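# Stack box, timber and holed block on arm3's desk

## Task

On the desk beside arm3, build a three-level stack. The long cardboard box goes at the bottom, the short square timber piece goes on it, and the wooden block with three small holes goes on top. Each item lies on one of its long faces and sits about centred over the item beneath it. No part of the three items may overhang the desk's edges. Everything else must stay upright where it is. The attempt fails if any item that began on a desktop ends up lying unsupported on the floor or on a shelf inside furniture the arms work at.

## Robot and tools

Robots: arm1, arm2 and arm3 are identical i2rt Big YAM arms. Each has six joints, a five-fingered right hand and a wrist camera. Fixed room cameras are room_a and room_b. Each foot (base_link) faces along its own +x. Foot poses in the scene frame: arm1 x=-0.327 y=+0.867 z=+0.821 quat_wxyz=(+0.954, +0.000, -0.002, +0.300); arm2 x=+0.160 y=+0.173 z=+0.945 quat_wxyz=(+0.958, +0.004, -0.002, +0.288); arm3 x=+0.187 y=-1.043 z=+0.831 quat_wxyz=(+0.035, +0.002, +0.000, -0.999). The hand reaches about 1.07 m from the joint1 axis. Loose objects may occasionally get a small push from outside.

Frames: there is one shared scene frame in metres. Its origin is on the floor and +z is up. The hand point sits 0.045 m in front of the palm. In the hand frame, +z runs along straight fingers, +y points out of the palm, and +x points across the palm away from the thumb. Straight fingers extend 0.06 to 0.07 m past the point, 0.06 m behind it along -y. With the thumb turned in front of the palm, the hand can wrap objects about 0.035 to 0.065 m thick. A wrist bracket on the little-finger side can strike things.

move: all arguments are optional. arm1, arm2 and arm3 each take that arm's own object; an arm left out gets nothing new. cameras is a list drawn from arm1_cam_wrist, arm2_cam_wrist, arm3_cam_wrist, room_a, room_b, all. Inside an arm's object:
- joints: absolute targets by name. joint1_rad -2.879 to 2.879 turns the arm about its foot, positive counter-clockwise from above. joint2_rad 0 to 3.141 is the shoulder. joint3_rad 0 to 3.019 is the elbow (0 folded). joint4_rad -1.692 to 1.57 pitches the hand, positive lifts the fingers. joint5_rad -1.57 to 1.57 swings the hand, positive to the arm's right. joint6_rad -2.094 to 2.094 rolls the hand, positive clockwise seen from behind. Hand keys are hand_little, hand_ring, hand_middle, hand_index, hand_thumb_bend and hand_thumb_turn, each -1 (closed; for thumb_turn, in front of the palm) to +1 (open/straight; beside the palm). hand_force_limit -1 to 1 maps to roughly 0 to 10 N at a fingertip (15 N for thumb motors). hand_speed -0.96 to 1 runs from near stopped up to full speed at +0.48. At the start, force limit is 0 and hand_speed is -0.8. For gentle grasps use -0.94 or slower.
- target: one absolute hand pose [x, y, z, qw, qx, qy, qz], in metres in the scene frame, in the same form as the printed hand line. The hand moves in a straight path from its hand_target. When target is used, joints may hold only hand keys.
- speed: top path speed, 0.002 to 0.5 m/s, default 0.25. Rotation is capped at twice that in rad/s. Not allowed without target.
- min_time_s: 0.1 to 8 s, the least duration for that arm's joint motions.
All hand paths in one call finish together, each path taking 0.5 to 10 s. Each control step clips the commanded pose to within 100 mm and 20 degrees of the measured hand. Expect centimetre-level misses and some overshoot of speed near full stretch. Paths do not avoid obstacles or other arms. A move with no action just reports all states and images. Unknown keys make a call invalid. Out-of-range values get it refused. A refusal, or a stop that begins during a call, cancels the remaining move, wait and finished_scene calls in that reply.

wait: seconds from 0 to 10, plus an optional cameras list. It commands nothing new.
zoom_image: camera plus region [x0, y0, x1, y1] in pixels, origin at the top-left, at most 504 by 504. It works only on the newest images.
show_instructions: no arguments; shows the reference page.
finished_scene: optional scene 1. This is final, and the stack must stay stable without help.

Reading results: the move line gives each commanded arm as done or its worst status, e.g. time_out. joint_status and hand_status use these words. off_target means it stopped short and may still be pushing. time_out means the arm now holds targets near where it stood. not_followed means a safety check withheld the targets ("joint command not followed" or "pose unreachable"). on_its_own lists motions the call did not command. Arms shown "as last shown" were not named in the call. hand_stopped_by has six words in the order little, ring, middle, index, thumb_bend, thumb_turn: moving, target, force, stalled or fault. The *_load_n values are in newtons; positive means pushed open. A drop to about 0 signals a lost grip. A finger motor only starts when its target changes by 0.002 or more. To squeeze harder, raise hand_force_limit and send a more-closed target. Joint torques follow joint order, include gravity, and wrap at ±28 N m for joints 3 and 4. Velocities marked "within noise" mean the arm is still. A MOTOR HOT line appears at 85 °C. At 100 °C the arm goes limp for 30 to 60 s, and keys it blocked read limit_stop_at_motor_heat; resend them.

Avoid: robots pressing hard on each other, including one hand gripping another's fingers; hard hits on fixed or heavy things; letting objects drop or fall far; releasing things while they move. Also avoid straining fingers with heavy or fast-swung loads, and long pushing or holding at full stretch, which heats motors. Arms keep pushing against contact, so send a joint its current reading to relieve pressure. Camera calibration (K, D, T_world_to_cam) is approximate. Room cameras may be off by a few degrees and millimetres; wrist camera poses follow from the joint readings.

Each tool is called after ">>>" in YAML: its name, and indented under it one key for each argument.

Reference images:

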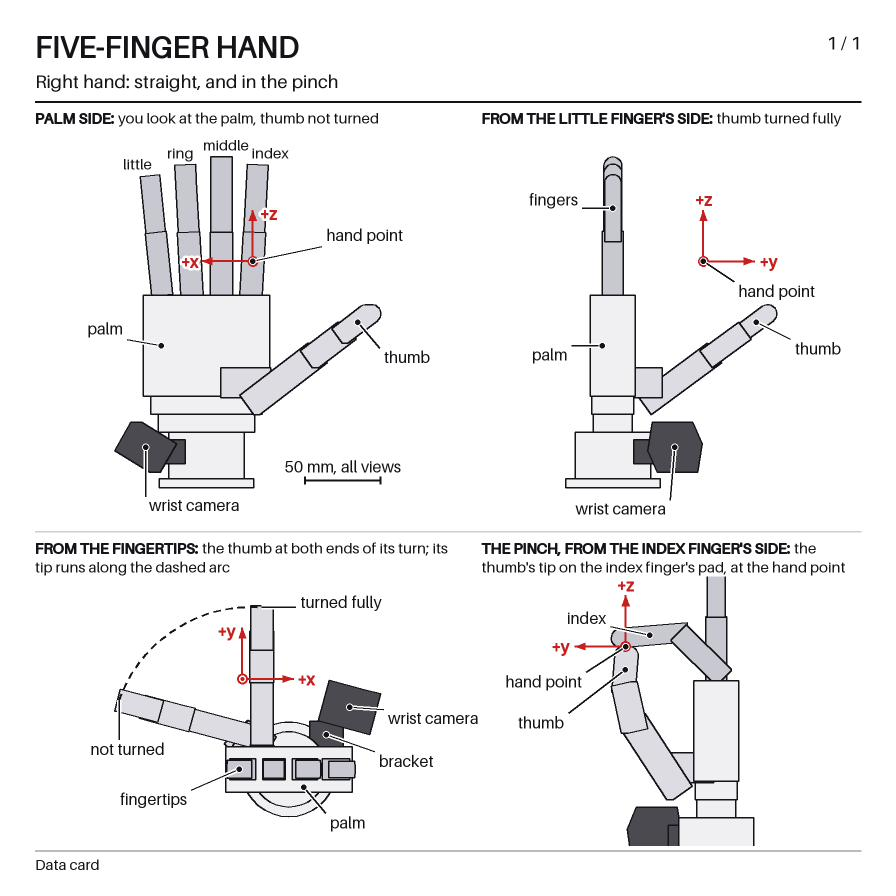

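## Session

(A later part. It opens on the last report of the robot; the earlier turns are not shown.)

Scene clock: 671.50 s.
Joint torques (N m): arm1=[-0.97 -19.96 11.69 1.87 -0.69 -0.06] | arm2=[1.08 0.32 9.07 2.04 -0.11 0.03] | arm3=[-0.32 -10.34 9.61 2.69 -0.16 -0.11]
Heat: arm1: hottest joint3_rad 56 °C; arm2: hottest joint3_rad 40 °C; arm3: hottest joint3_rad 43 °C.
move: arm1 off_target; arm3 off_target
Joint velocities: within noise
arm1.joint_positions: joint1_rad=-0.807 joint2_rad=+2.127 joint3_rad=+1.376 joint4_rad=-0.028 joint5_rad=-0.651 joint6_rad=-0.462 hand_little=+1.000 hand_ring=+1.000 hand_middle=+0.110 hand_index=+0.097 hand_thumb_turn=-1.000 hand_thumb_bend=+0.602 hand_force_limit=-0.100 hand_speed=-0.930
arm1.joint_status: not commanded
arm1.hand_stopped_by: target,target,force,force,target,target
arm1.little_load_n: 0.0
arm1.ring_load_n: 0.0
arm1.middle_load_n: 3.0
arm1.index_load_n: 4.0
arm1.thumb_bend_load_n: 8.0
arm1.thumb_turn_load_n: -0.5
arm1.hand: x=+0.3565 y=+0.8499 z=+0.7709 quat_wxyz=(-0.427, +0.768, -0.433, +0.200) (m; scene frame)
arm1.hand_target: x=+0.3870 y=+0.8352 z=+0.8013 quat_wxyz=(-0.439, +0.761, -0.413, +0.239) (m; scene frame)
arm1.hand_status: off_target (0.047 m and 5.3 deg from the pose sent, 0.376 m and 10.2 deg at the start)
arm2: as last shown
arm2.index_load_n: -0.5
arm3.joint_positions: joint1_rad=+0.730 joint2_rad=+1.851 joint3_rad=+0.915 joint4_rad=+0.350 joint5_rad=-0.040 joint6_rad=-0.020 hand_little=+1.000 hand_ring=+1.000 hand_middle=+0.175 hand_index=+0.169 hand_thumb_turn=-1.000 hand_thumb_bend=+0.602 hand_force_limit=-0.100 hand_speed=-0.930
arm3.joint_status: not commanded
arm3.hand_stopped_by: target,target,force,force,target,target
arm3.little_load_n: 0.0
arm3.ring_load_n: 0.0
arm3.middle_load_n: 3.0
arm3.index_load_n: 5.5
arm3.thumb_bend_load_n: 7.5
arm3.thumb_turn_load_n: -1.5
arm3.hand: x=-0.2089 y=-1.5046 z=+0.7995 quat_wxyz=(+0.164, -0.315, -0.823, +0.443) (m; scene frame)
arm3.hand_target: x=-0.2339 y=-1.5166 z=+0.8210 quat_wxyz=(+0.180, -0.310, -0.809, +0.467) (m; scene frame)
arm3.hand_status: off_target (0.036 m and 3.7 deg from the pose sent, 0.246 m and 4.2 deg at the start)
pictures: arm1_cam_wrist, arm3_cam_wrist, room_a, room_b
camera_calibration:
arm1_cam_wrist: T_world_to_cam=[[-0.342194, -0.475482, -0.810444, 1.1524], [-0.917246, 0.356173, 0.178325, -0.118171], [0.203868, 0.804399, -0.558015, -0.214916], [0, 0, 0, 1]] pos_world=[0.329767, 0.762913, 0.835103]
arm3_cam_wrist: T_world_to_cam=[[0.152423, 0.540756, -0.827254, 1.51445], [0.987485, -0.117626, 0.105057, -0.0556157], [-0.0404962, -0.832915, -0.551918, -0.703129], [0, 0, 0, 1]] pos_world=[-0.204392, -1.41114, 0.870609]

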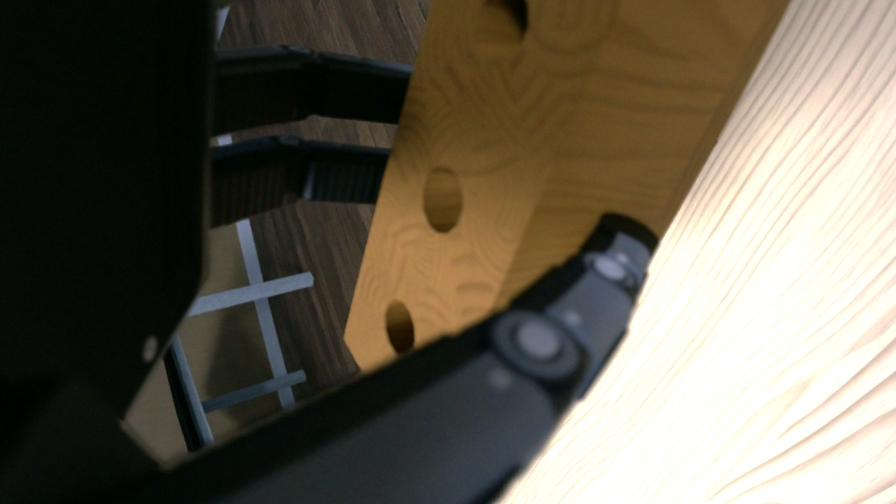

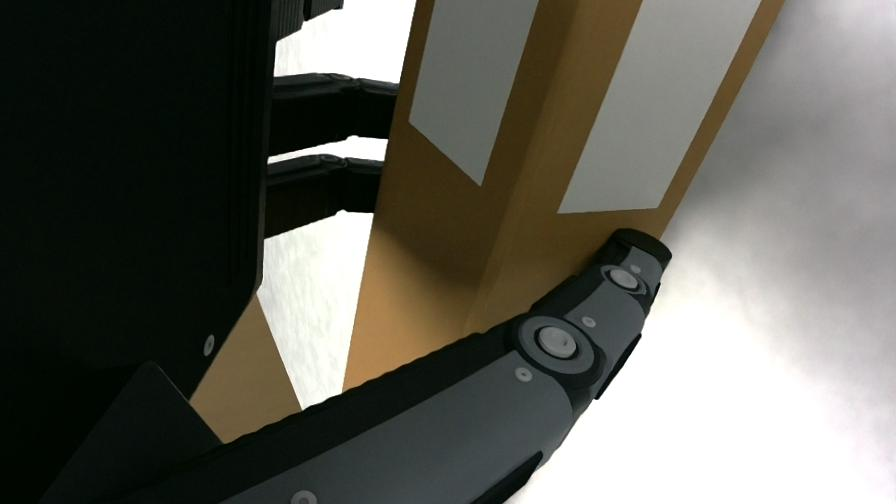

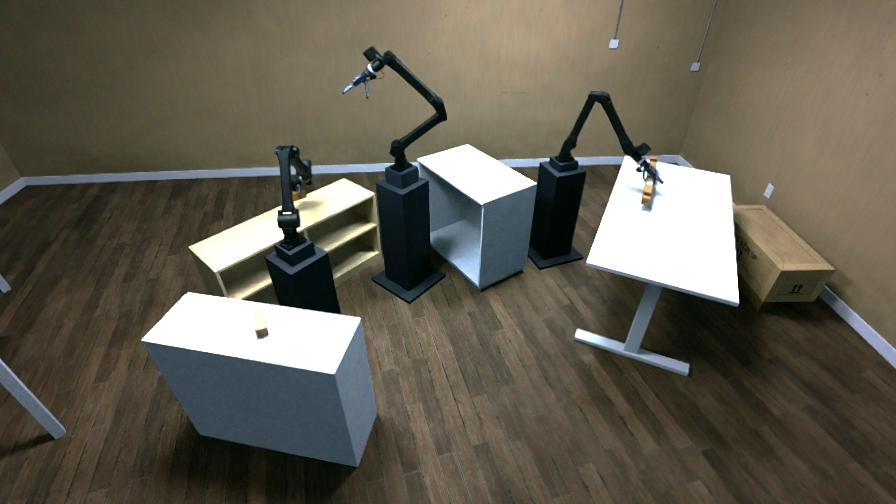

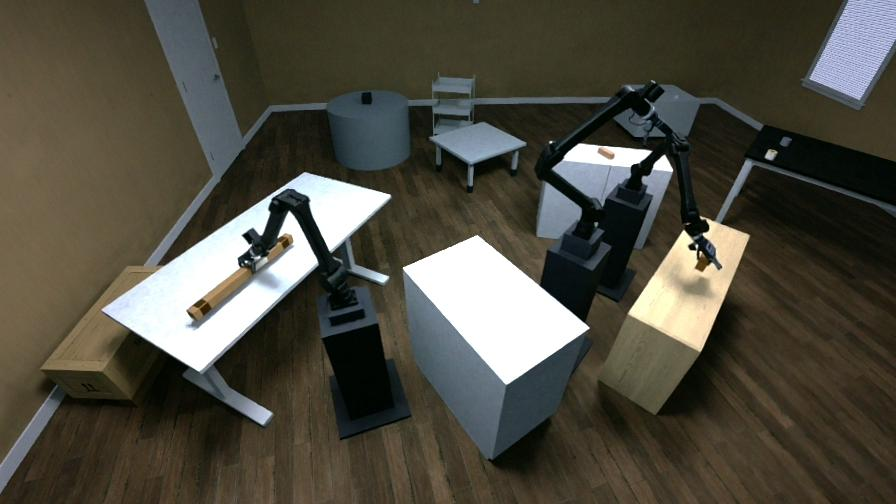

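>>> move:
  arm1: {"target": [0.375, 0.838, 0.70, 0.4394, -0.7611, 0.4132, -0.2386], "speed": 0.08}
  arm3: {"target": [-0.235, -1.518, 0.785, 0.1792, -0.3104, -0.8085, 0.4668], "speed": 0.05}
  cameras: ["arm1_cam_wrist", "arm3_cam_wrist"]

Scene clock: 698.27 s.
Joint torques (N m): arm1=[-0.97 -20.72 6.97 1.99 -0.66 -0.06] | arm2=[1.03 0.32 9.07 2.06 -0.1 0.03] | arm3=[-0.38 -10.4 8.62 2.71 -0.16 -0.11]
Heat: arm1: hottest joint3_rad 53 °C; arm2: hottest joint3_rad 40 °C; arm3: hottest joint3_rad 42 °C.
move: arm1 off_target; arm3 off_target
Joint velocities: within noise
arm1.joint_positions: joint1_rad=-0.807 joint2_rad=+2.292 joint3_rad=+1.376 joint4_rad=+0.178 joint5_rad=-0.651 joint6_rad=-0.462 hand_little=+1.000 hand_ring=+1.000 hand_middle=+0.110 hand_index=+0.097 hand_thumb_turn=-1.000 hand_thumb_bend=+0.602 hand_force_limit=-0.100 hand_speed=-0.930
arm1.joint_status: not commanded
arm1.hand_stopped_by: target,target,force,force,target,target
arm1.little_load_n: 0.0
arm1.ring_load_n: 0.0
arm1.middle_load_n: 3.5
arm1.index_load_n: 4.0
arm1.thumb_bend_load_n: 8.5
arm1.thumb_turn_load_n: -0.5
arm1.hand: x=+0.3618 y=+0.8492 z=+0.6869 quat_wxyz=(-0.433, +0.766, -0.423, +0.216) (m; scene frame)
arm1.hand_target: x=+0.3744 y=+0.8381 z=+0.7002 quat_wxyz=(-0.439, +0.761, -0.413, +0.238) (m; scene frame)
arm1.hand_status: off_target (0.022 m and 3.0 deg from the pose sent, 0.074 m and 5.2 deg at the start)
arm2: as last shown
arm3.joint_positions: joint1_rad=+0.730 joint2_rad=+1.929 joint3_rad=+0.915 joint4_rad=+0.438 joint5_rad=-0.040 joint6_rad=-0.021 hand_little=+1.000 hand_ring=+1.000 hand_middle=+0.175 hand_index=+0.169 hand_thumb_turn=-1.000 hand_thumb_bend=+0.602 hand_force_limit=-0.100 hand_speed=-0.930
arm3.joint_status: not commanded
arm3.hand_stopped_by: target,target,force,force,target,target
arm3.little_load_n: 0.0
arm3.ring_load_n: -0.5
arm3.middle_load_n: 3.0
arm3.index_load_n: 5.5
arm3.thumb_bend_load_n: 7.5
arm3.thumb_turn_load_n: -1.0
arm3.hand: x=-0.2112 y=-1.5072 z=+0.7700 quat_wxyz=(+0.165, -0.314, -0.822, +0.446) (m; scene frame)
arm3.hand_target: x=-0.2342 y=-1.5169 z=+0.7858 quat_wxyz=(+0.179, -0.310, -0.809, +0.467) (m; scene frame)
arm3.hand_status: off_target (0.030 m and 3.2 deg from the pose sent, 0.033 m and 3.8 deg at the start)
pictures: arm1_cam_wrist, arm3_cam_wrist
camera_calibration:
arm1_cam_wrist: T_world_to_cam=[[-0.309523, -0.481718, -0.819843, 1.0858], [-0.923724, 0.356944, 0.139012, -0.069397], [0.225673, 0.800337, -0.555457, -0.268503], [0, 0, 0, 1]] pos_world=[0.33257, 0.762712, 0.750689]
arm3_cam_wrist: T_world_to_cam=[[0.146789, 0.535368, -0.831765, 1.48604], [0.988205, -0.116468, 0.0994325, -0.0443305], [-0.0436408, -0.83655, -0.54615, -0.732279], [0, 0, 0, 1]] pos_world=[-0.206284, -1.41333, 0.840508]

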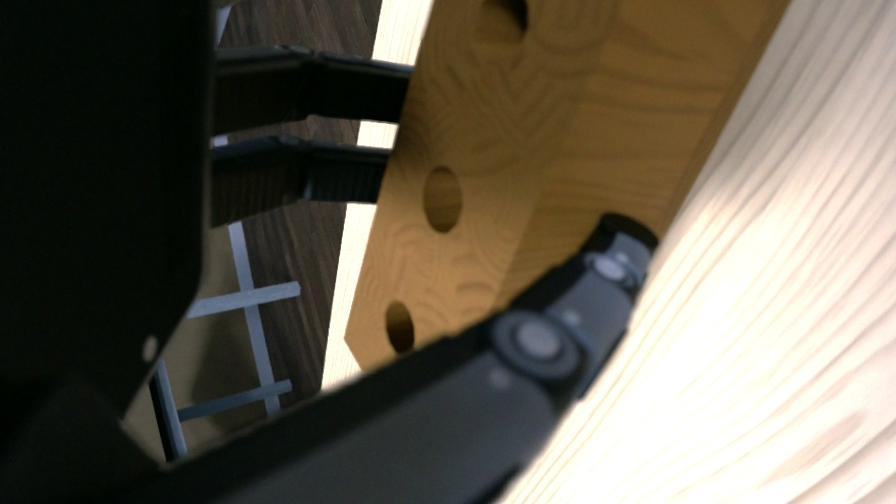

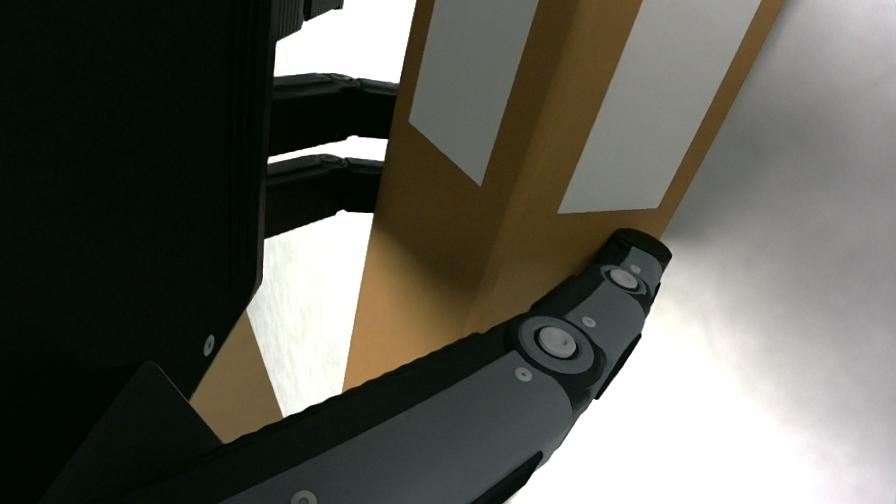

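>>> move:
  arm1: {"target": [0.375, 0.838, 0.665, 0.437, -0.7595, 0.4024, -0.268], "speed": 0.05}
  arm3: {"target": [-0.235, -1.518, 0.772, 0.1976, -0.3084, -0.7965, 0.4817], "speed": 0.04}
  cameras: ["arm1_cam_wrist", "arm3_cam_wrist", "room_b"]

Scene clock: 718.17 s.
Joint torques (N m): arm1=[-0.5 -19.43 6.22 2.06 -0.31 -0.11] | arm2=[1.14 0.32 9.06 2.06 -0.11 0.03] | arm3=[0.5 -10.58 6.35 2.8 0.05 -0.12]
Heat: arm1: hottest joint3_rad 50 °C; arm2: hottest joint3_rad 40 °C; arm3: hottest joint3_rad 41 °C.
move: arm1 done; arm3 off_target
Joint velocities: within noise
arm1.joint_positions: joint1_rad=-0.807 joint2_rad=+2.345 joint3_rad=+1.357 joint4_rad=+0.323 joint5_rad=-0.632 joint6_rad=-0.464 hand_little=+1.000 hand_ring=+1.000 hand_middle=+0.110 hand_index=+0.097 hand_thumb_turn=-1.000 hand_thumb_bend=+0.602 hand_force_limit=-0.100 hand_speed=-0.930
arm1.joint_status: not commanded
arm1.hand_stopped_by: target,target,force,force,target,target
arm1.little_load_n: 0.0
arm1.ring_load_n: 0.0
arm1.middle_load_n: 3.5
arm1.index_load_n: 4.0
arm1.thumb_bend_load_n: 8.0
arm1.thumb_turn_load_n: -0.5
arm1.hand: x=+0.3675 y=+0.8450 z=+0.6633 quat_wxyz=(-0.435, +0.761, -0.410, +0.252) (m; scene frame)
arm1.hand_target: x=+0.3748 y=+0.8381 z=+0.6653 quat_wxyz=(-0.437, +0.759, -0.402, +0.268) (m; scene frame)
arm1.hand_status: done (0.010 m and 2.0 deg from the pose sent, 0.028 m and 6.4 deg at the start)
arm2: as last shown
arm2.index_load_n: 0.0
arm3.joint_positions: joint1_rad=+0.730 joint2_rad=+1.973 joint3_rad=+0.915 joint4_rad=+0.554 joint5_rad=-0.015 joint6_rad=-0.022 hand_little=+1.000 hand_ring=+1.000 hand_middle=+0.175 hand_index=+0.169 hand_thumb_turn=-1.000 hand_thumb_bend=+0.602 hand_force_limit=-0.100 hand_speed=-0.930
arm3.joint_status: not commanded
arm3.hand_stopped_by: target,target,force,force,target,target
arm3.little_load_n: -0.5
arm3.ring_load_n: 0.0
arm3.middle_load_n: 3.0
arm3.index_load_n: 6.0
arm3.thumb_bend_load_n: 7.5
arm3.thumb_turn_load_n: -1.5
arm3.hand: x=-0.2248 y=-1.5143 z=+0.7668 quat_wxyz=(+0.188, -0.312, -0.803, +0.472) (m; scene frame)
arm3.hand_target: x=-0.2348 y=-1.5178 z=+0.7723 quat_wxyz=(+0.198, -0.308, -0.796, +0.481) (m; scene frame)
arm3.hand_status: off_target (0.012 m and 1.8 deg from the pose sent, 0.026 m and 6.2 deg at the start)
pictures: arm1_cam_wrist, arm3_cam_wrist, room_b
camera_calibration:
arm1_cam_wrist: T_world_to_cam=[[-0.258222, -0.500749, -0.826179, 1.06756], [-0.925835, 0.372542, 0.0635714, -0.0216873], [0.275953, 0.781321, -0.55981, -0.279078], [0, 0, 0, 1]] pos_world=[0.332602, 0.760709, 0.727143]
arm3_cam_wrist: T_world_to_cam=[[0.105838, 0.496202, -0.861732, 1.44365], [0.98998, -0.13404, 0.044406, -0.01536], [-0.0934725, -0.857798, -0.505417, -0.815175], [0, 0, 0, 1]] pos_world=[-0.213782, -1.41765, 0.832715]

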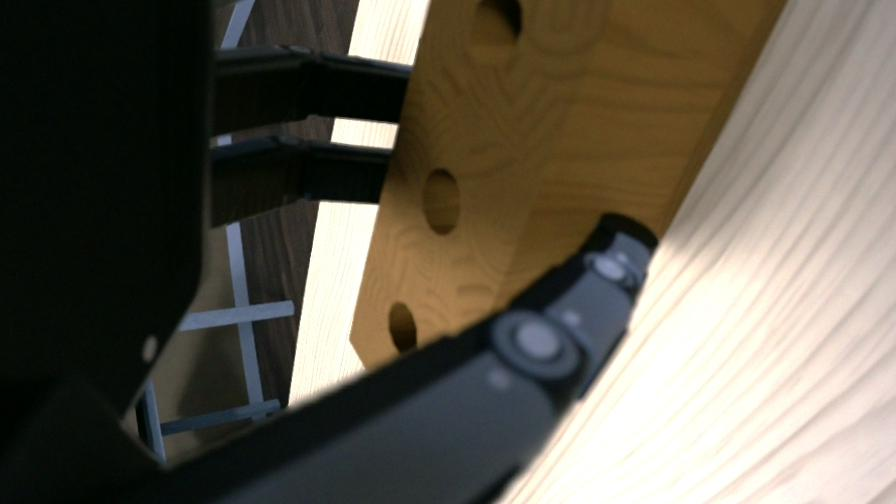

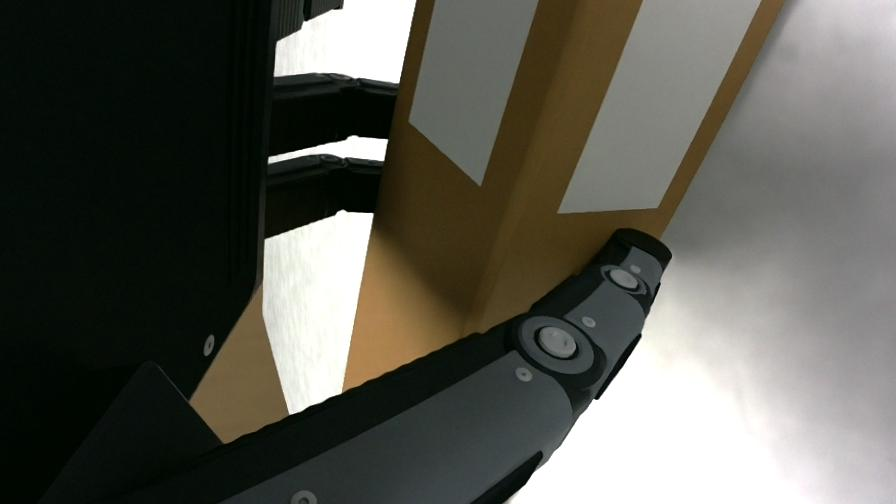

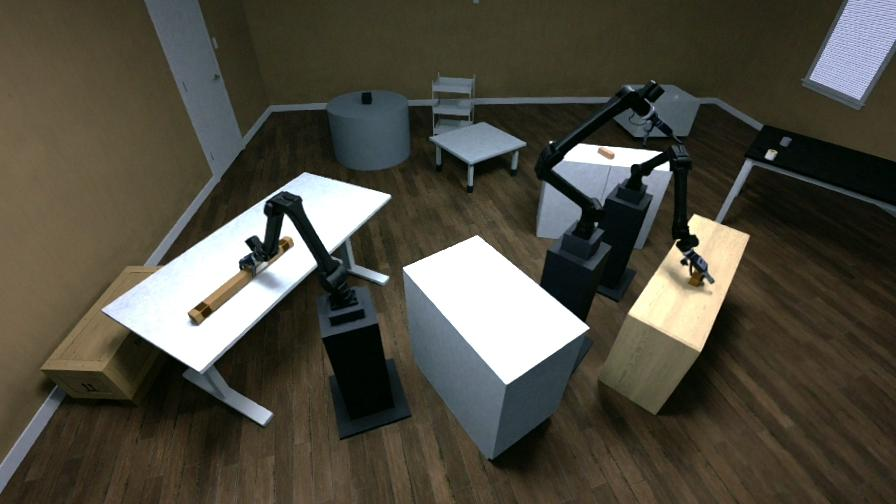

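>>> move:
  arm1: {"target": [0.375, 0.838, 0.648, 0.437, -0.7595, 0.4024, -0.268], "speed": 0.04}
  arm3: {"target": [-0.235, -1.518, 0.758, 0.1976, -0.3084, -0.7965, 0.4817], "speed": 0.04}
  cameras: ["room_b"]

>>> zoom_image:
  camera: "room_b"
  region: [160, 210, 330, 340]

>>> zoom_image:
  camera: "room_b"
  region: [650, 220, 750, 300]

Scene clock: 725.43 s.
Joint torques (N m): arm1=[-0.56 -16.97 7.04 1.73 -0.17 -0.11] | arm2=[1.08 0.38 9.06 2.06 -0.1 0.03] | arm3=[0.5 -10.46 6.3 2.73 0.02 -0.11]
Heat: arm1: hottest joint3_rad 50 °C; arm2: hottest joint3_rad 40 °C; arm3: hottest joint3_rad 40 °C.
move: arm1 off_target; arm3 off_target
Joint velocities: within noise
arm1.joint_positions: joint1_rad=-0.807 joint2_rad=+2.354 joint3_rad=+1.357 joint4_rad=+0.359 joint5_rad=-0.635 joint6_rad=-0.464 hand_little=+1.000 hand_ring=+1.000 hand_middle=+0.110 hand_index=+0.097 hand_thumb_turn=-1.000 hand_thumb_bend=+0.602 hand_force_limit=-0.100 hand_speed=-0.930
arm1.joint_status: not commanded
arm1.hand_stopped_by: target,target,force,force,target,target
arm1.little_load_n: 0.0
arm1.ring_load_n: 0.0
arm1.middle_load_n: 3.5
arm1.index_load_n: 4.5
arm1.thumb_bend_load_n: 7.0
arm1.thumb_turn_load_n: -0.5
arm1.hand: x=+0.3715 y=+0.8447 z=+0.6625 quat_wxyz=(-0.440, +0.758, -0.403, +0.262) (m; scene frame)
arm1.hand_target: x=+0.3744 y=+0.8382 z=+0.6485 quat_wxyz=(-0.437, +0.759, -0.402, +0.268) (m; scene frame)
arm1.hand_status: off_target (0.016 m and 0.7 deg from the pose sent, 0.018 m and 2.0 deg at the start)
arm2: as last shown
arm3.joint_positions: joint1_rad=+0.730 joint2_rad=+2.005 joint3_rad=+0.915 joint4_rad=+0.590 joint5_rad=-0.015 joint6_rad=-0.022 hand_little=+1.000 hand_ring=+1.000 hand_middle=+0.175 hand_index=+0.169 hand_thumb_turn=-1.000 hand_thumb_bend=+0.602 hand_force_limit=-0.100 hand_speed=-0.930
arm3.joint_status: not commanded
arm3.hand_stopped_by: target,target,force,force,target,target
arm3.little_load_n: 0.0
arm3.ring_load_n: 0.0
arm3.middle_load_n: 3.0
arm3.index_load_n: 5.5
arm3.thumb_bend_load_n: 7.5
arm3.thumb_turn_load_n: -1.0
arm3.hand: x=-0.2248 y=-1.5143 z=+0.7545 quat_wxyz=(+0.189, -0.312, -0.802, +0.473) (m; scene frame)
arm3.hand_target: x=-0.2348 y=-1.5178 z=+0.7582 quat_wxyz=(+0.198, -0.308, -0.796, +0.481) (m; scene frame)
arm3.hand_status: off_target (0.011 m and 1.6 deg from the pose sent, 0.014 m and 1.8 deg at the start)
pictures: room_b

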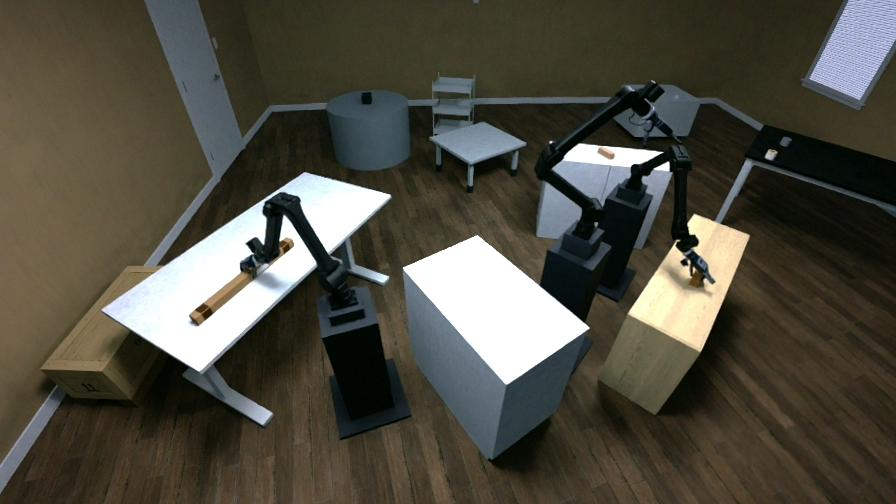

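Scaled by 2.965.

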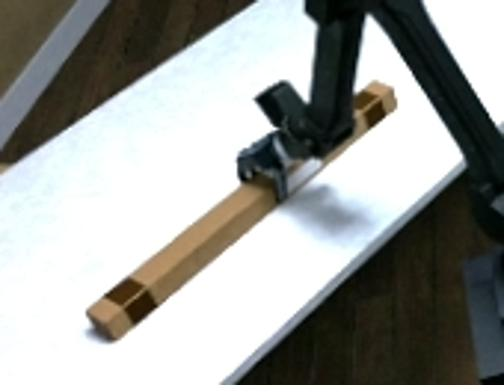

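Scaled by 5.040.

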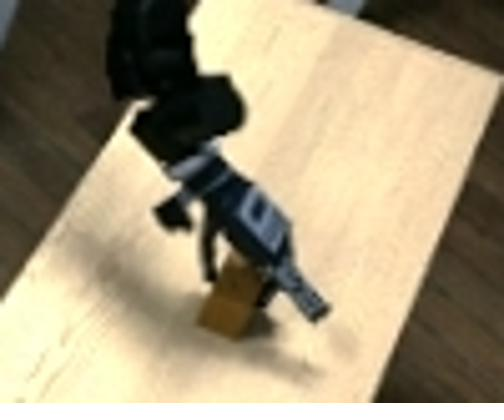

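>>> move:
  arm3: {"target": [-0.2348, -1.5178, 0.748, 0.1976, -0.3084, -0.7965, 0.4817], "speed": 0.04}
  arm1: {"joints": {"hand_index": 0.6, "hand_middle": 0.6, "hand_thumb_bend": 1.0, "hand_speed": -0.6}}
  cameras: ["arm3_cam_wrist"]

Scene clock: 766.23 s.
Joint torques (N m): arm1=[-0.5 -19.55 6.79 1.26 -0.16 -0.11] | arm2=[1.14 0.32 9.07 2.03 -0.1 0.03] | arm3=[0.5 -9.52 6.37 2.43 0.01 -0.11]
Heat: arm1: hottest joint3_rad 48 °C; arm2: hottest joint3_rad 40 °C; arm3: hottest joint3_rad 38 °C.
move: arm1 done; arm3 done
Joint velocities: within noise
arm1.joint_positions: joint1_rad=-0.807 joint2_rad=+2.382 joint3_rad=+1.357 joint4_rad=+0.372 joint5_rad=-0.636 joint6_rad=-0.464 hand_little=+1.000 hand_ring=+1.000 hand_middle=+0.600 hand_index=+0.600 hand_thumb_turn=-1.000 hand_thumb_bend=+0.998 hand_force_limit=-0.100 hand_speed=-0.600
arm1.joint_status: all done
arm1.hand_stopped_by: target,target,target,target,target,target
arm1.little_load_n: 0.0
arm1.ring_load_n: 0.0
arm1.middle_load_n: 0.0
arm1.index_load_n: 0.0
arm1.thumb_bend_load_n: -2.5
arm1.thumb_turn_load_n: 0.5
arm1.hand: x=+0.3661 y=+0.8459 z=+0.6461 quat_wxyz=(-0.438, +0.760, -0.406, +0.256) (m; scene frame)
arm1.hand_target: x=+0.3743 y=+0.8382 z=+0.6483 quat_wxyz=(-0.437, +0.759, -0.402, +0.268) (m; scene frame)
arm1.hand_status: not commanded
arm2: as last shown
arm3.joint_positions: joint1_rad=+0.730 joint2_rad=+2.017 joint3_rad=+0.915 joint4_rad=+0.623 joint5_rad=-0.015 joint6_rad=-0.022 hand_little=+1.000 hand_ring=+1.000 hand_middle=+0.175 hand_index=+0.169 hand_thumb_turn=-1.000 hand_thumb_bend=+0.602 hand_force_limit=-0.100 hand_speed=-0.930
arm3.joint_status: not commanded
arm3.hand_stopped_by: target,target,force,force,target,target
arm3.little_load_n: 0.0
arm3.ring_load_n: 0.0
arm3.middle_load_n: 3.5
arm3.index_load_n: 6.0
arm3.thumb_bend_load_n: 7.0
arm3.thumb_turn_load_n: -2.0
arm3.hand: x=-0.2273 y=-1.5168 z=+0.7541 quat_wxyz=(+0.193, -0.310, -0.797, +0.481) (m; scene frame)
arm3.hand_target: x=-0.2345 y=-1.5176 z=+0.7481 quat_wxyz=(+0.197, -0.308, -0.796, +0.481) (m; scene frame)
arm3.hand_status: done (0.010 m and 0.6 deg from the pose sent, 0.012 m and 1.6 deg at the start)
pictures: arm3_cam_wrist
camera_calibration:
arm3_cam_wrist: T_world_to_cam=[[0.090923, 0.481272, -0.871843, 1.41571], [0.99058, -0.133721, 0.0294895, -0.000833688], [-0.102392, -0.866312, -0.488897, -0.851286], [0, 0, 0, 1]] pos_world=[-0.215059, -1.41893, 0.818111]

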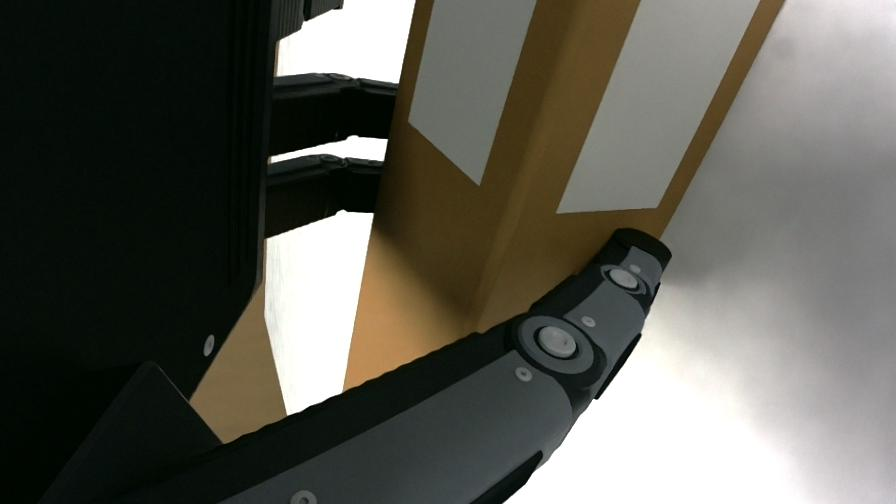

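>>> move:
  arm3: {"target": [-0.2348, -1.5178, 0.738, 0.1976, -0.3084, -0.7965, 0.4817], "speed": 0.04}
  arm1: {"target": [0.374, 0.838, 0.80, 0.437, -0.759, 0.402, -0.268], "speed": 0.12}
  cameras: ["arm1_cam_wrist", "arm3_cam_wrist", "room_b"]

Scene clock: 775.33 s.
Joint torques (N m): arm1=[-0.5 -21.66 7.38 0.88 -0.25 -0.1] | arm2=[1.08 0.21 9.07 2.04 -0.1 0.03] | arm3=[0.5 -8.64 6.43 2.1 0 -0.11]
Heat: arm1: hottest joint3_rad 48 °C; arm2: hottest joint3_rad 40 °C; arm3: hottest joint3_rad 38 °C.
move: arm1 off_target; arm3 off_target
Joint velocities: within noise
arm1.joint_positions: joint1_rad=-0.807 joint2_rad=+2.110 joint3_rad=+1.328 joint4_rad=+0.119 joint5_rad=-0.634 joint6_rad=-0.464 hand_little=+1.000 hand_ring=+1.000 hand_middle=+0.600 hand_index=+0.600 hand_thumb_turn=-1.000 hand_thumb_bend=+0.999 hand_force_limit=-0.100 hand_speed=-0.600
arm1.joint_status: not commanded
arm1.hand_stopped_by: target,target,target,target,target,target
arm1.little_load_n: 0.0
arm1.ring_load_n: 0.0
arm1.middle_load_n: 0.0
arm1.index_load_n: 0.0
arm1.thumb_bend_load_n: 0.0
arm1.thumb_turn_load_n: 0.0
arm1.hand: x=+0.3674 y=+0.8449 z=+0.7800 quat_wxyz=(-0.436, +0.761, -0.410, +0.252) (m; scene frame)
arm1.hand_target: x=+0.3738 y=+0.8382 z=+0.7999 quat_wxyz=(-0.437, +0.759, -0.402, +0.268) (m; scene frame)
arm1.hand_status: off_target (0.022 m and 2.0 deg from the pose sent, 0.154 m and 1.4 deg at the start)
arm2: as last shown
arm3.joint_positions: joint1_rad=+0.730 joint2_rad=+2.029 joint3_rad=+0.915 joint4_rad=+0.657 joint5_rad=-0.015 joint6_rad=-0.022 hand_little=+1.000 hand_ring=+1.000 hand_middle=+0.175 hand_index=+0.169 hand_thumb_turn=-1.000 hand_thumb_bend=+0.602 hand_force_limit=-0.100 hand_speed=-0.930
arm3.joint_status: not commanded
arm3.hand_stopped_by: target,target,force,force,target,target
arm3.little_load_n: 0.0
arm3.ring_load_n: 0.0
arm3.middle_load_n: 3.5
arm3.index_load_n: 6.0
arm3.thumb_bend_load_n: 6.5
arm3.thumb_turn_load_n: -2.0
arm3.hand: x=-0.2296 y=-1.5192 z=+0.7539 quat_wxyz=(+0.196, -0.308, -0.792, +0.489) (m; scene frame)
arm3.hand_target: x=-0.2343 y=-1.5174 z=+0.7385 quat_wxyz=(+0.198, -0.308, -0.796, +0.482) (m; scene frame)
arm3.hand_status: off_target (0.017 m and 1.0 deg from the pose sent, 0.018 m and 0.6 deg at the start)
pictures: arm1_cam_wrist, arm3_cam_wrist, room_b
camera_calibration:
arm1_cam_wrist: T_world_to_cam=[[-0.256572, -0.500479, -0.826857, 1.16361], [-0.926353, 0.371412, 0.0626369, -0.027207], [0.275756, 0.782032, -0.558914, -0.214878], [0, 0, 0, 1]] pos_world=[0.3326, 0.760509, 0.843744]
arm3_cam_wrist: T_world_to_cam=[[0.0779287, 0.467809, -0.880387, 1.39992], [0.990917, -0.13342, 0.0168175, 0.0112365], [-0.109594, -0.873701, -0.473957, -0.87789], [0, 0, 0, 1]] pos_world=[-0.21644, -1.42041, 0.816205]

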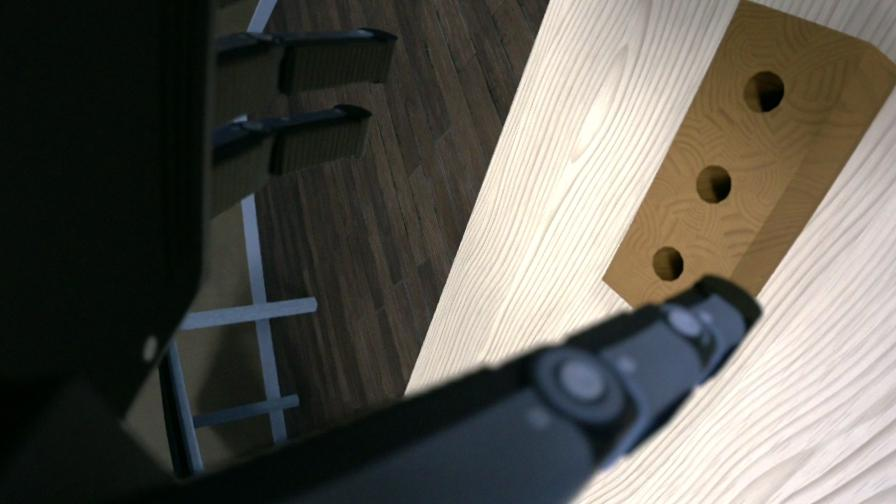

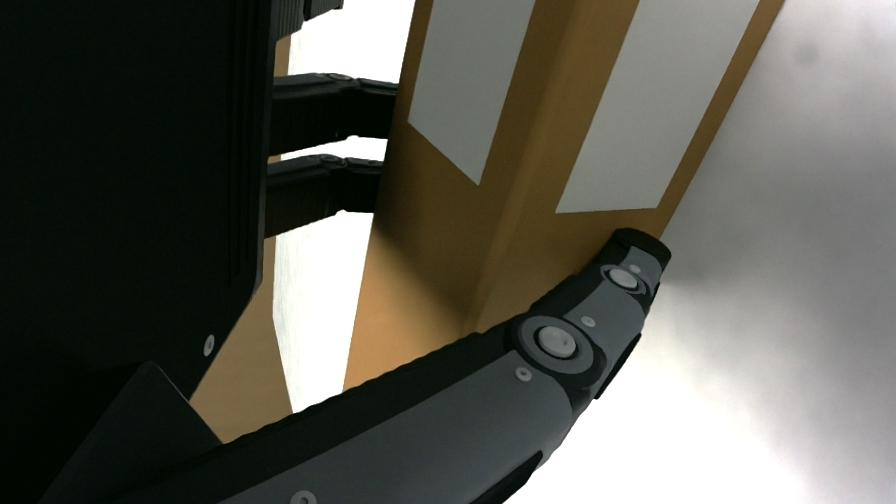

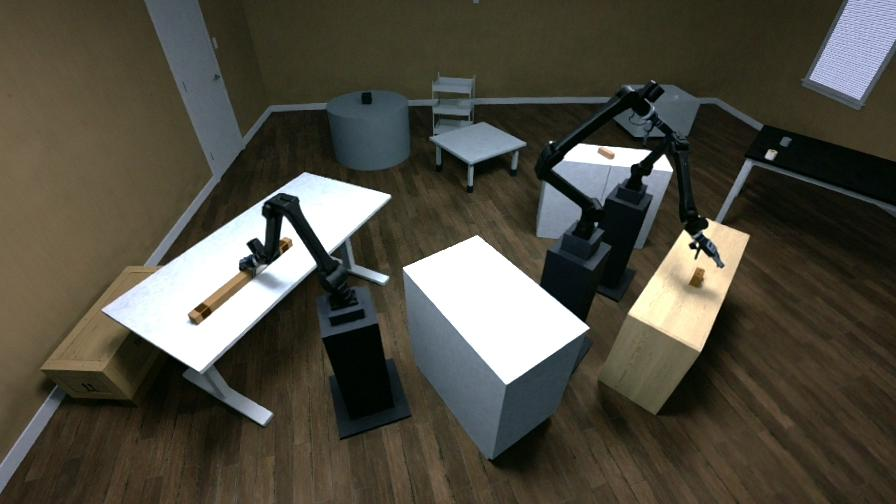

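>>> move:
  arm3: {"target": [-0.2348, -1.5178, 0.752, 0.1976, -0.3084, -0.7965, 0.4817], "speed": 0.04, "joints": {"hand_index": 0.6, "hand_middle": 0.6, "hand_thumb_bend": 1.0, "hand_speed": -0.6}}
  arm1: {"target": [0.30, 0.87, 1.06, 0.437, -0.759, 0.402, -0.268], "speed": 0.25}
  arm2: {"joints": {"hand_index": 0.6, "hand_middle": 0.6, "hand_speed": -0.5}}
  cameras: ["arm3_cam_wrist"]

Scene clock: 816.97 s.
Joint torques (N m): arm1=[1.08 -16.09 13.2 0.85 -0.22 0.16] | arm2=[0.97 0.38 9.09 2.06 -0.1 0.03] | arm3=[0.5 -11.87 5.53 1.32 0.03 -0.12]
Heat: arm1: hottest joint3_rad 48 °C; arm2: hottest joint3_rad 40 °C; arm3: hottest joint3_rad 37 °C.
move: arm1 off_target; arm2 done; arm3 done
Joint velocities: within noise
arm1.joint_positions: joint1_rad=-0.795 joint2_rad=+1.595 joint3_rad=+1.313 joint4_rad=-0.400 joint5_rad=-0.610 joint6_rad=-0.462 hand_little=+1.000 hand_ring=+1.000 hand_middle=+0.600 hand_index=+0.600 hand_thumb_turn=-1.000 hand_thumb_bend=+0.999 hand_force_limit=-0.100 hand_speed=-0.600
arm1.joint_status: not commanded
arm1.hand_stopped_by: target,target,target,target,target,target
arm1.little_load_n: 0.0
arm1.ring_load_n: 0.0
arm1.middle_load_n: 0.0
arm1.index_load_n: 0.0
arm1.thumb_bend_load_n: 0.0
arm1.thumb_turn_load_n: 0.0
arm1.hand: x=+0.2862 y=+0.8637 z=+1.0251 quat_wxyz=(-0.427, +0.764, -0.416, +0.248) (m; scene frame)
arm1.hand_target: x=+0.2982 y=+0.8701 z=+1.0600 quat_wxyz=(-0.437, +0.759, -0.402, +0.268) (m; scene frame)
arm1.hand_status: off_target (0.038 m and 3.1 deg from the pose sent, 0.289 m and 2.0 deg at the start)
arm2.joint_positions: joint1_rad=+0.702 joint2_rad=+0.648 joint3_rad=+1.409 joint4_rad=-1.361 joint5_rad=+0.002 joint6_rad=-0.012 hand_little=+1.000 hand_ring=+1.000 hand_middle=+0.600 hand_index=+0.600 hand_thumb_turn=-1.000 hand_thumb_bend=+1.000 hand_force_limit=+0.000 hand_speed=-0.500
arm2.joint_status: all done
arm2.hand_stopped_by: target,target,target,target,target,target
arm2.little_load_n: 0.0
arm2.ring_load_n: 0.0
arm2.middle_load_n: 0.0
arm2.index_load_n: 0.0
arm2.thumb_bend_load_n: 0.5
arm2.thumb_turn_load_n: 0.0
arm2.hand: x=+0.1947 y=+0.3926 z=+1.4219 quat_wxyz=(-0.465, +0.874, -0.120, +0.070) (m; scene frame)
arm2.hand_target: x=+0.1917 y=+0.3930 z=+1.4336 quat_wxyz=(-0.478, +0.867, -0.121, +0.066) (m; scene frame)
arm2.hand_status: not commanded
arm3.joint_positions: joint1_rad=+0.730 joint2_rad=+2.039 joint3_rad=+0.924 joint4_rad=+0.645 joint5_rad=-0.015 joint6_rad=-0.022 hand_little=+1.000 hand_ring=+1.000 hand_middle=+0.600 hand_index=+0.600 hand_thumb_turn=-1.000 hand_thumb_bend=+0.999 hand_force_limit=-0.100 hand_speed=-0.600
arm3.joint_status: all done
arm3.hand_stopped_by: target,target,target,target,target,target
arm3.little_load_n: 0.0
arm3.ring_load_n: 0.0
arm3.middle_load_n: 0.0
arm3.index_load_n: 0.0
arm3.thumb_bend_load_n: -1.5
arm3.thumb_turn_load_n: 0.0
arm3.hand: x=-0.2299 y=-1.5196 z=+0.7488 quat_wxyz=(+0.194, -0.309, -0.795, +0.485) (m; scene frame)
arm3.hand_target: x=-0.2347 y=-1.5179 z=+0.7520 quat_wxyz=(+0.198, -0.308, -0.796, +0.482) (m; scene frame)
arm3.hand_status: done (0.006 m and 0.6 deg from the pose sent, 0.006 m and 1.0 deg at the start)
pictures: arm3_cam_wrist
camera_calibration:
arm3_cam_wrist: T_world_to_cam=[[0.0857977, 0.475479, -0.875533, 1.40552], [0.990761, -0.13336, 0.0246653, 0.00565328], [-0.105033, -0.86956, -0.482528, -0.866967], [0, 0, 0, 1]] pos_world=[-0.217252, -1.42142, 0.812108]

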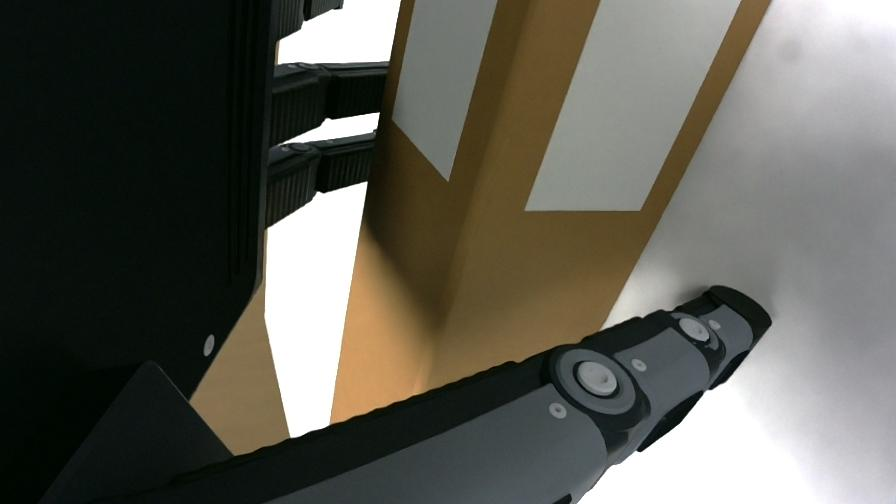

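>>> move:
  arm1: {"joints": {"joint1_rad": 1.98, "joint4_rad": -0.9, "joint5_rad": 0.0, "joint6_rad": 0.0}, "min_time_s": 5}
  arm3: {"target": [-0.242, -1.526, 0.86, 0.1976, -0.3084, -0.7965, 0.4817], "speed": 0.08}
  cameras: ["arm1_cam_wrist", "arm3_cam_wrist"]

Scene clock: 836.27 s.
Joint torques (N m): arm1=[-0.09 -15.44 12.64 0.28 0.12 0.2] | arm2=[1.03 0.26 9.09 2.06 -0.11 0.02] | arm3=[0.67 -11.34 9.89 1.61 0.06 -0.11]
Heat: arm1: hottest joint3_rad 50 °C; arm2: hottest joint3_rad 40 °C; arm3: hottest joint3_rad 38 °C.
move: arm1 done; arm3 off_target
Joint velocities: within noise
arm1.joint_positions: joint1_rad=+1.979 joint2_rad=+1.595 joint3_rad=+1.313 joint4_rad=-0.893 joint5_rad=-0.003 joint6_rad=-0.015 hand_little=+1.000 hand_ring=+1.000 hand_middle=+0.600 hand_index=+0.600 hand_thumb_turn=-1.000 hand_thumb_bend=+0.999 hand_force_limit=-0.100 hand_speed=-0.600
arm1.joint_status: all done
arm1.hand_stopped_by: target,target,target,target,target,target
arm1.little_load_n: 0.0
arm1.ring_load_n: 0.0
arm1.middle_load_n: 0.0
arm1.index_load_n: 0.0
arm1.thumb_bend_load_n: 0.0
arm1.thumb_turn_load_n: 0.0
arm1.hand: x=-0.7799 y=+1.1108 z=+0.9501 quat_wxyz=(-0.171, +0.853, +0.485, -0.093) (m; scene frame)
arm1.hand_target: x=-0.7950 y=+1.1192 z=+0.9794 quat_wxyz=(-0.197, +0.851, +0.475, -0.108) (m; scene frame)
arm1.hand_status: not commanded
arm2: as last shown
arm2.thumb_bend_load_n: 0.0
arm3.joint_positions: joint1_rad=+0.730 joint2_rad=+1.804 joint3_rad=+0.937 joint4_rad=+0.349 joint5_rad=-0.014 joint6_rad=-0.022 hand_little=+1.000 hand_ring=+1.000 hand_middle=+0.600 hand_index=+0.600 hand_thumb_turn=-1.000 hand_thumb_bend=+0.999 hand_force_limit=-0.100 hand_speed=-0.600
arm3.joint_status: not commanded
arm3.hand_stopped_by: target,target,target,target,target,target
arm3.little_load_n: 0.0
arm3.ring_load_n: 0.0
arm3.middle_load_n: 0.0
arm3.index_load_n: 0.0
arm3.thumb_bend_load_n: 0.0
arm3.thumb_turn_load_n: 0.0
arm3.hand: x=-0.2252 y=-1.5140 z=+0.8361 quat_wxyz=(+0.186, -0.314, -0.806, +0.465) (m; scene frame)
arm3.hand_target: x=-0.2412 y=-1.5253 z=+0.8607 quat_wxyz=(+0.198, -0.308, -0.796, +0.482) (m; scene frame)
arm3.hand_status: off_target (0.032 m and 2.6 deg from the pose sent, 0.112 m and 0.6 deg at the start)
pictures: arm1_cam_wrist, arm3_cam_wrist
camera_calibration:
arm1_cam_wrist: T_world_to_cam=[[0.904808, -0.23237, -0.356828, 1.30432], [-0.0676815, -0.905807, 0.41825, 0.551107], [-0.420406, -0.354285, -0.835309, 0.970594], [0, 0, 0, 1]] pos_world=[-0.734817, 1.14615, 1.04566]
arm3_cam_wrist: T_world_to_cam=[[0.114826, 0.505557, -0.855118, 1.51384], [0.989373, -0.135494, 0.0527479, -0.027365], [-0.0891968, -0.852088, -0.515742, -0.761692], [0, 0, 0, 1]] pos_world=[-0.214694, -1.41807, 0.903119]

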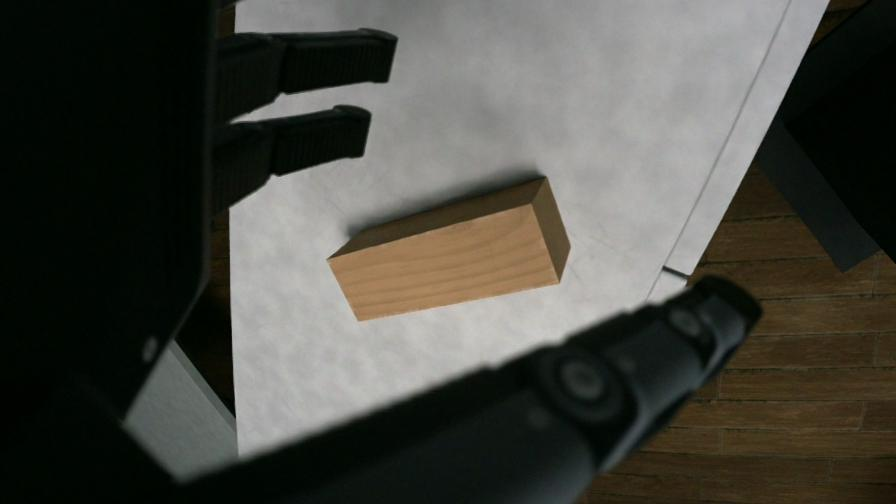

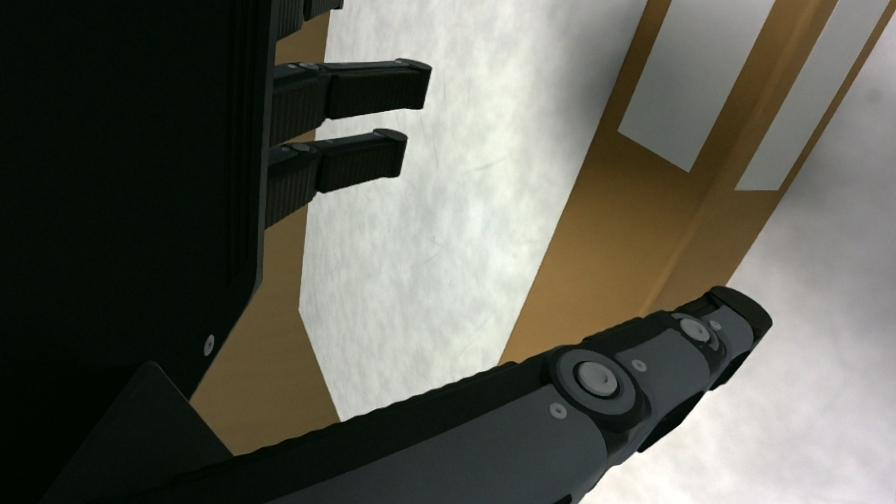

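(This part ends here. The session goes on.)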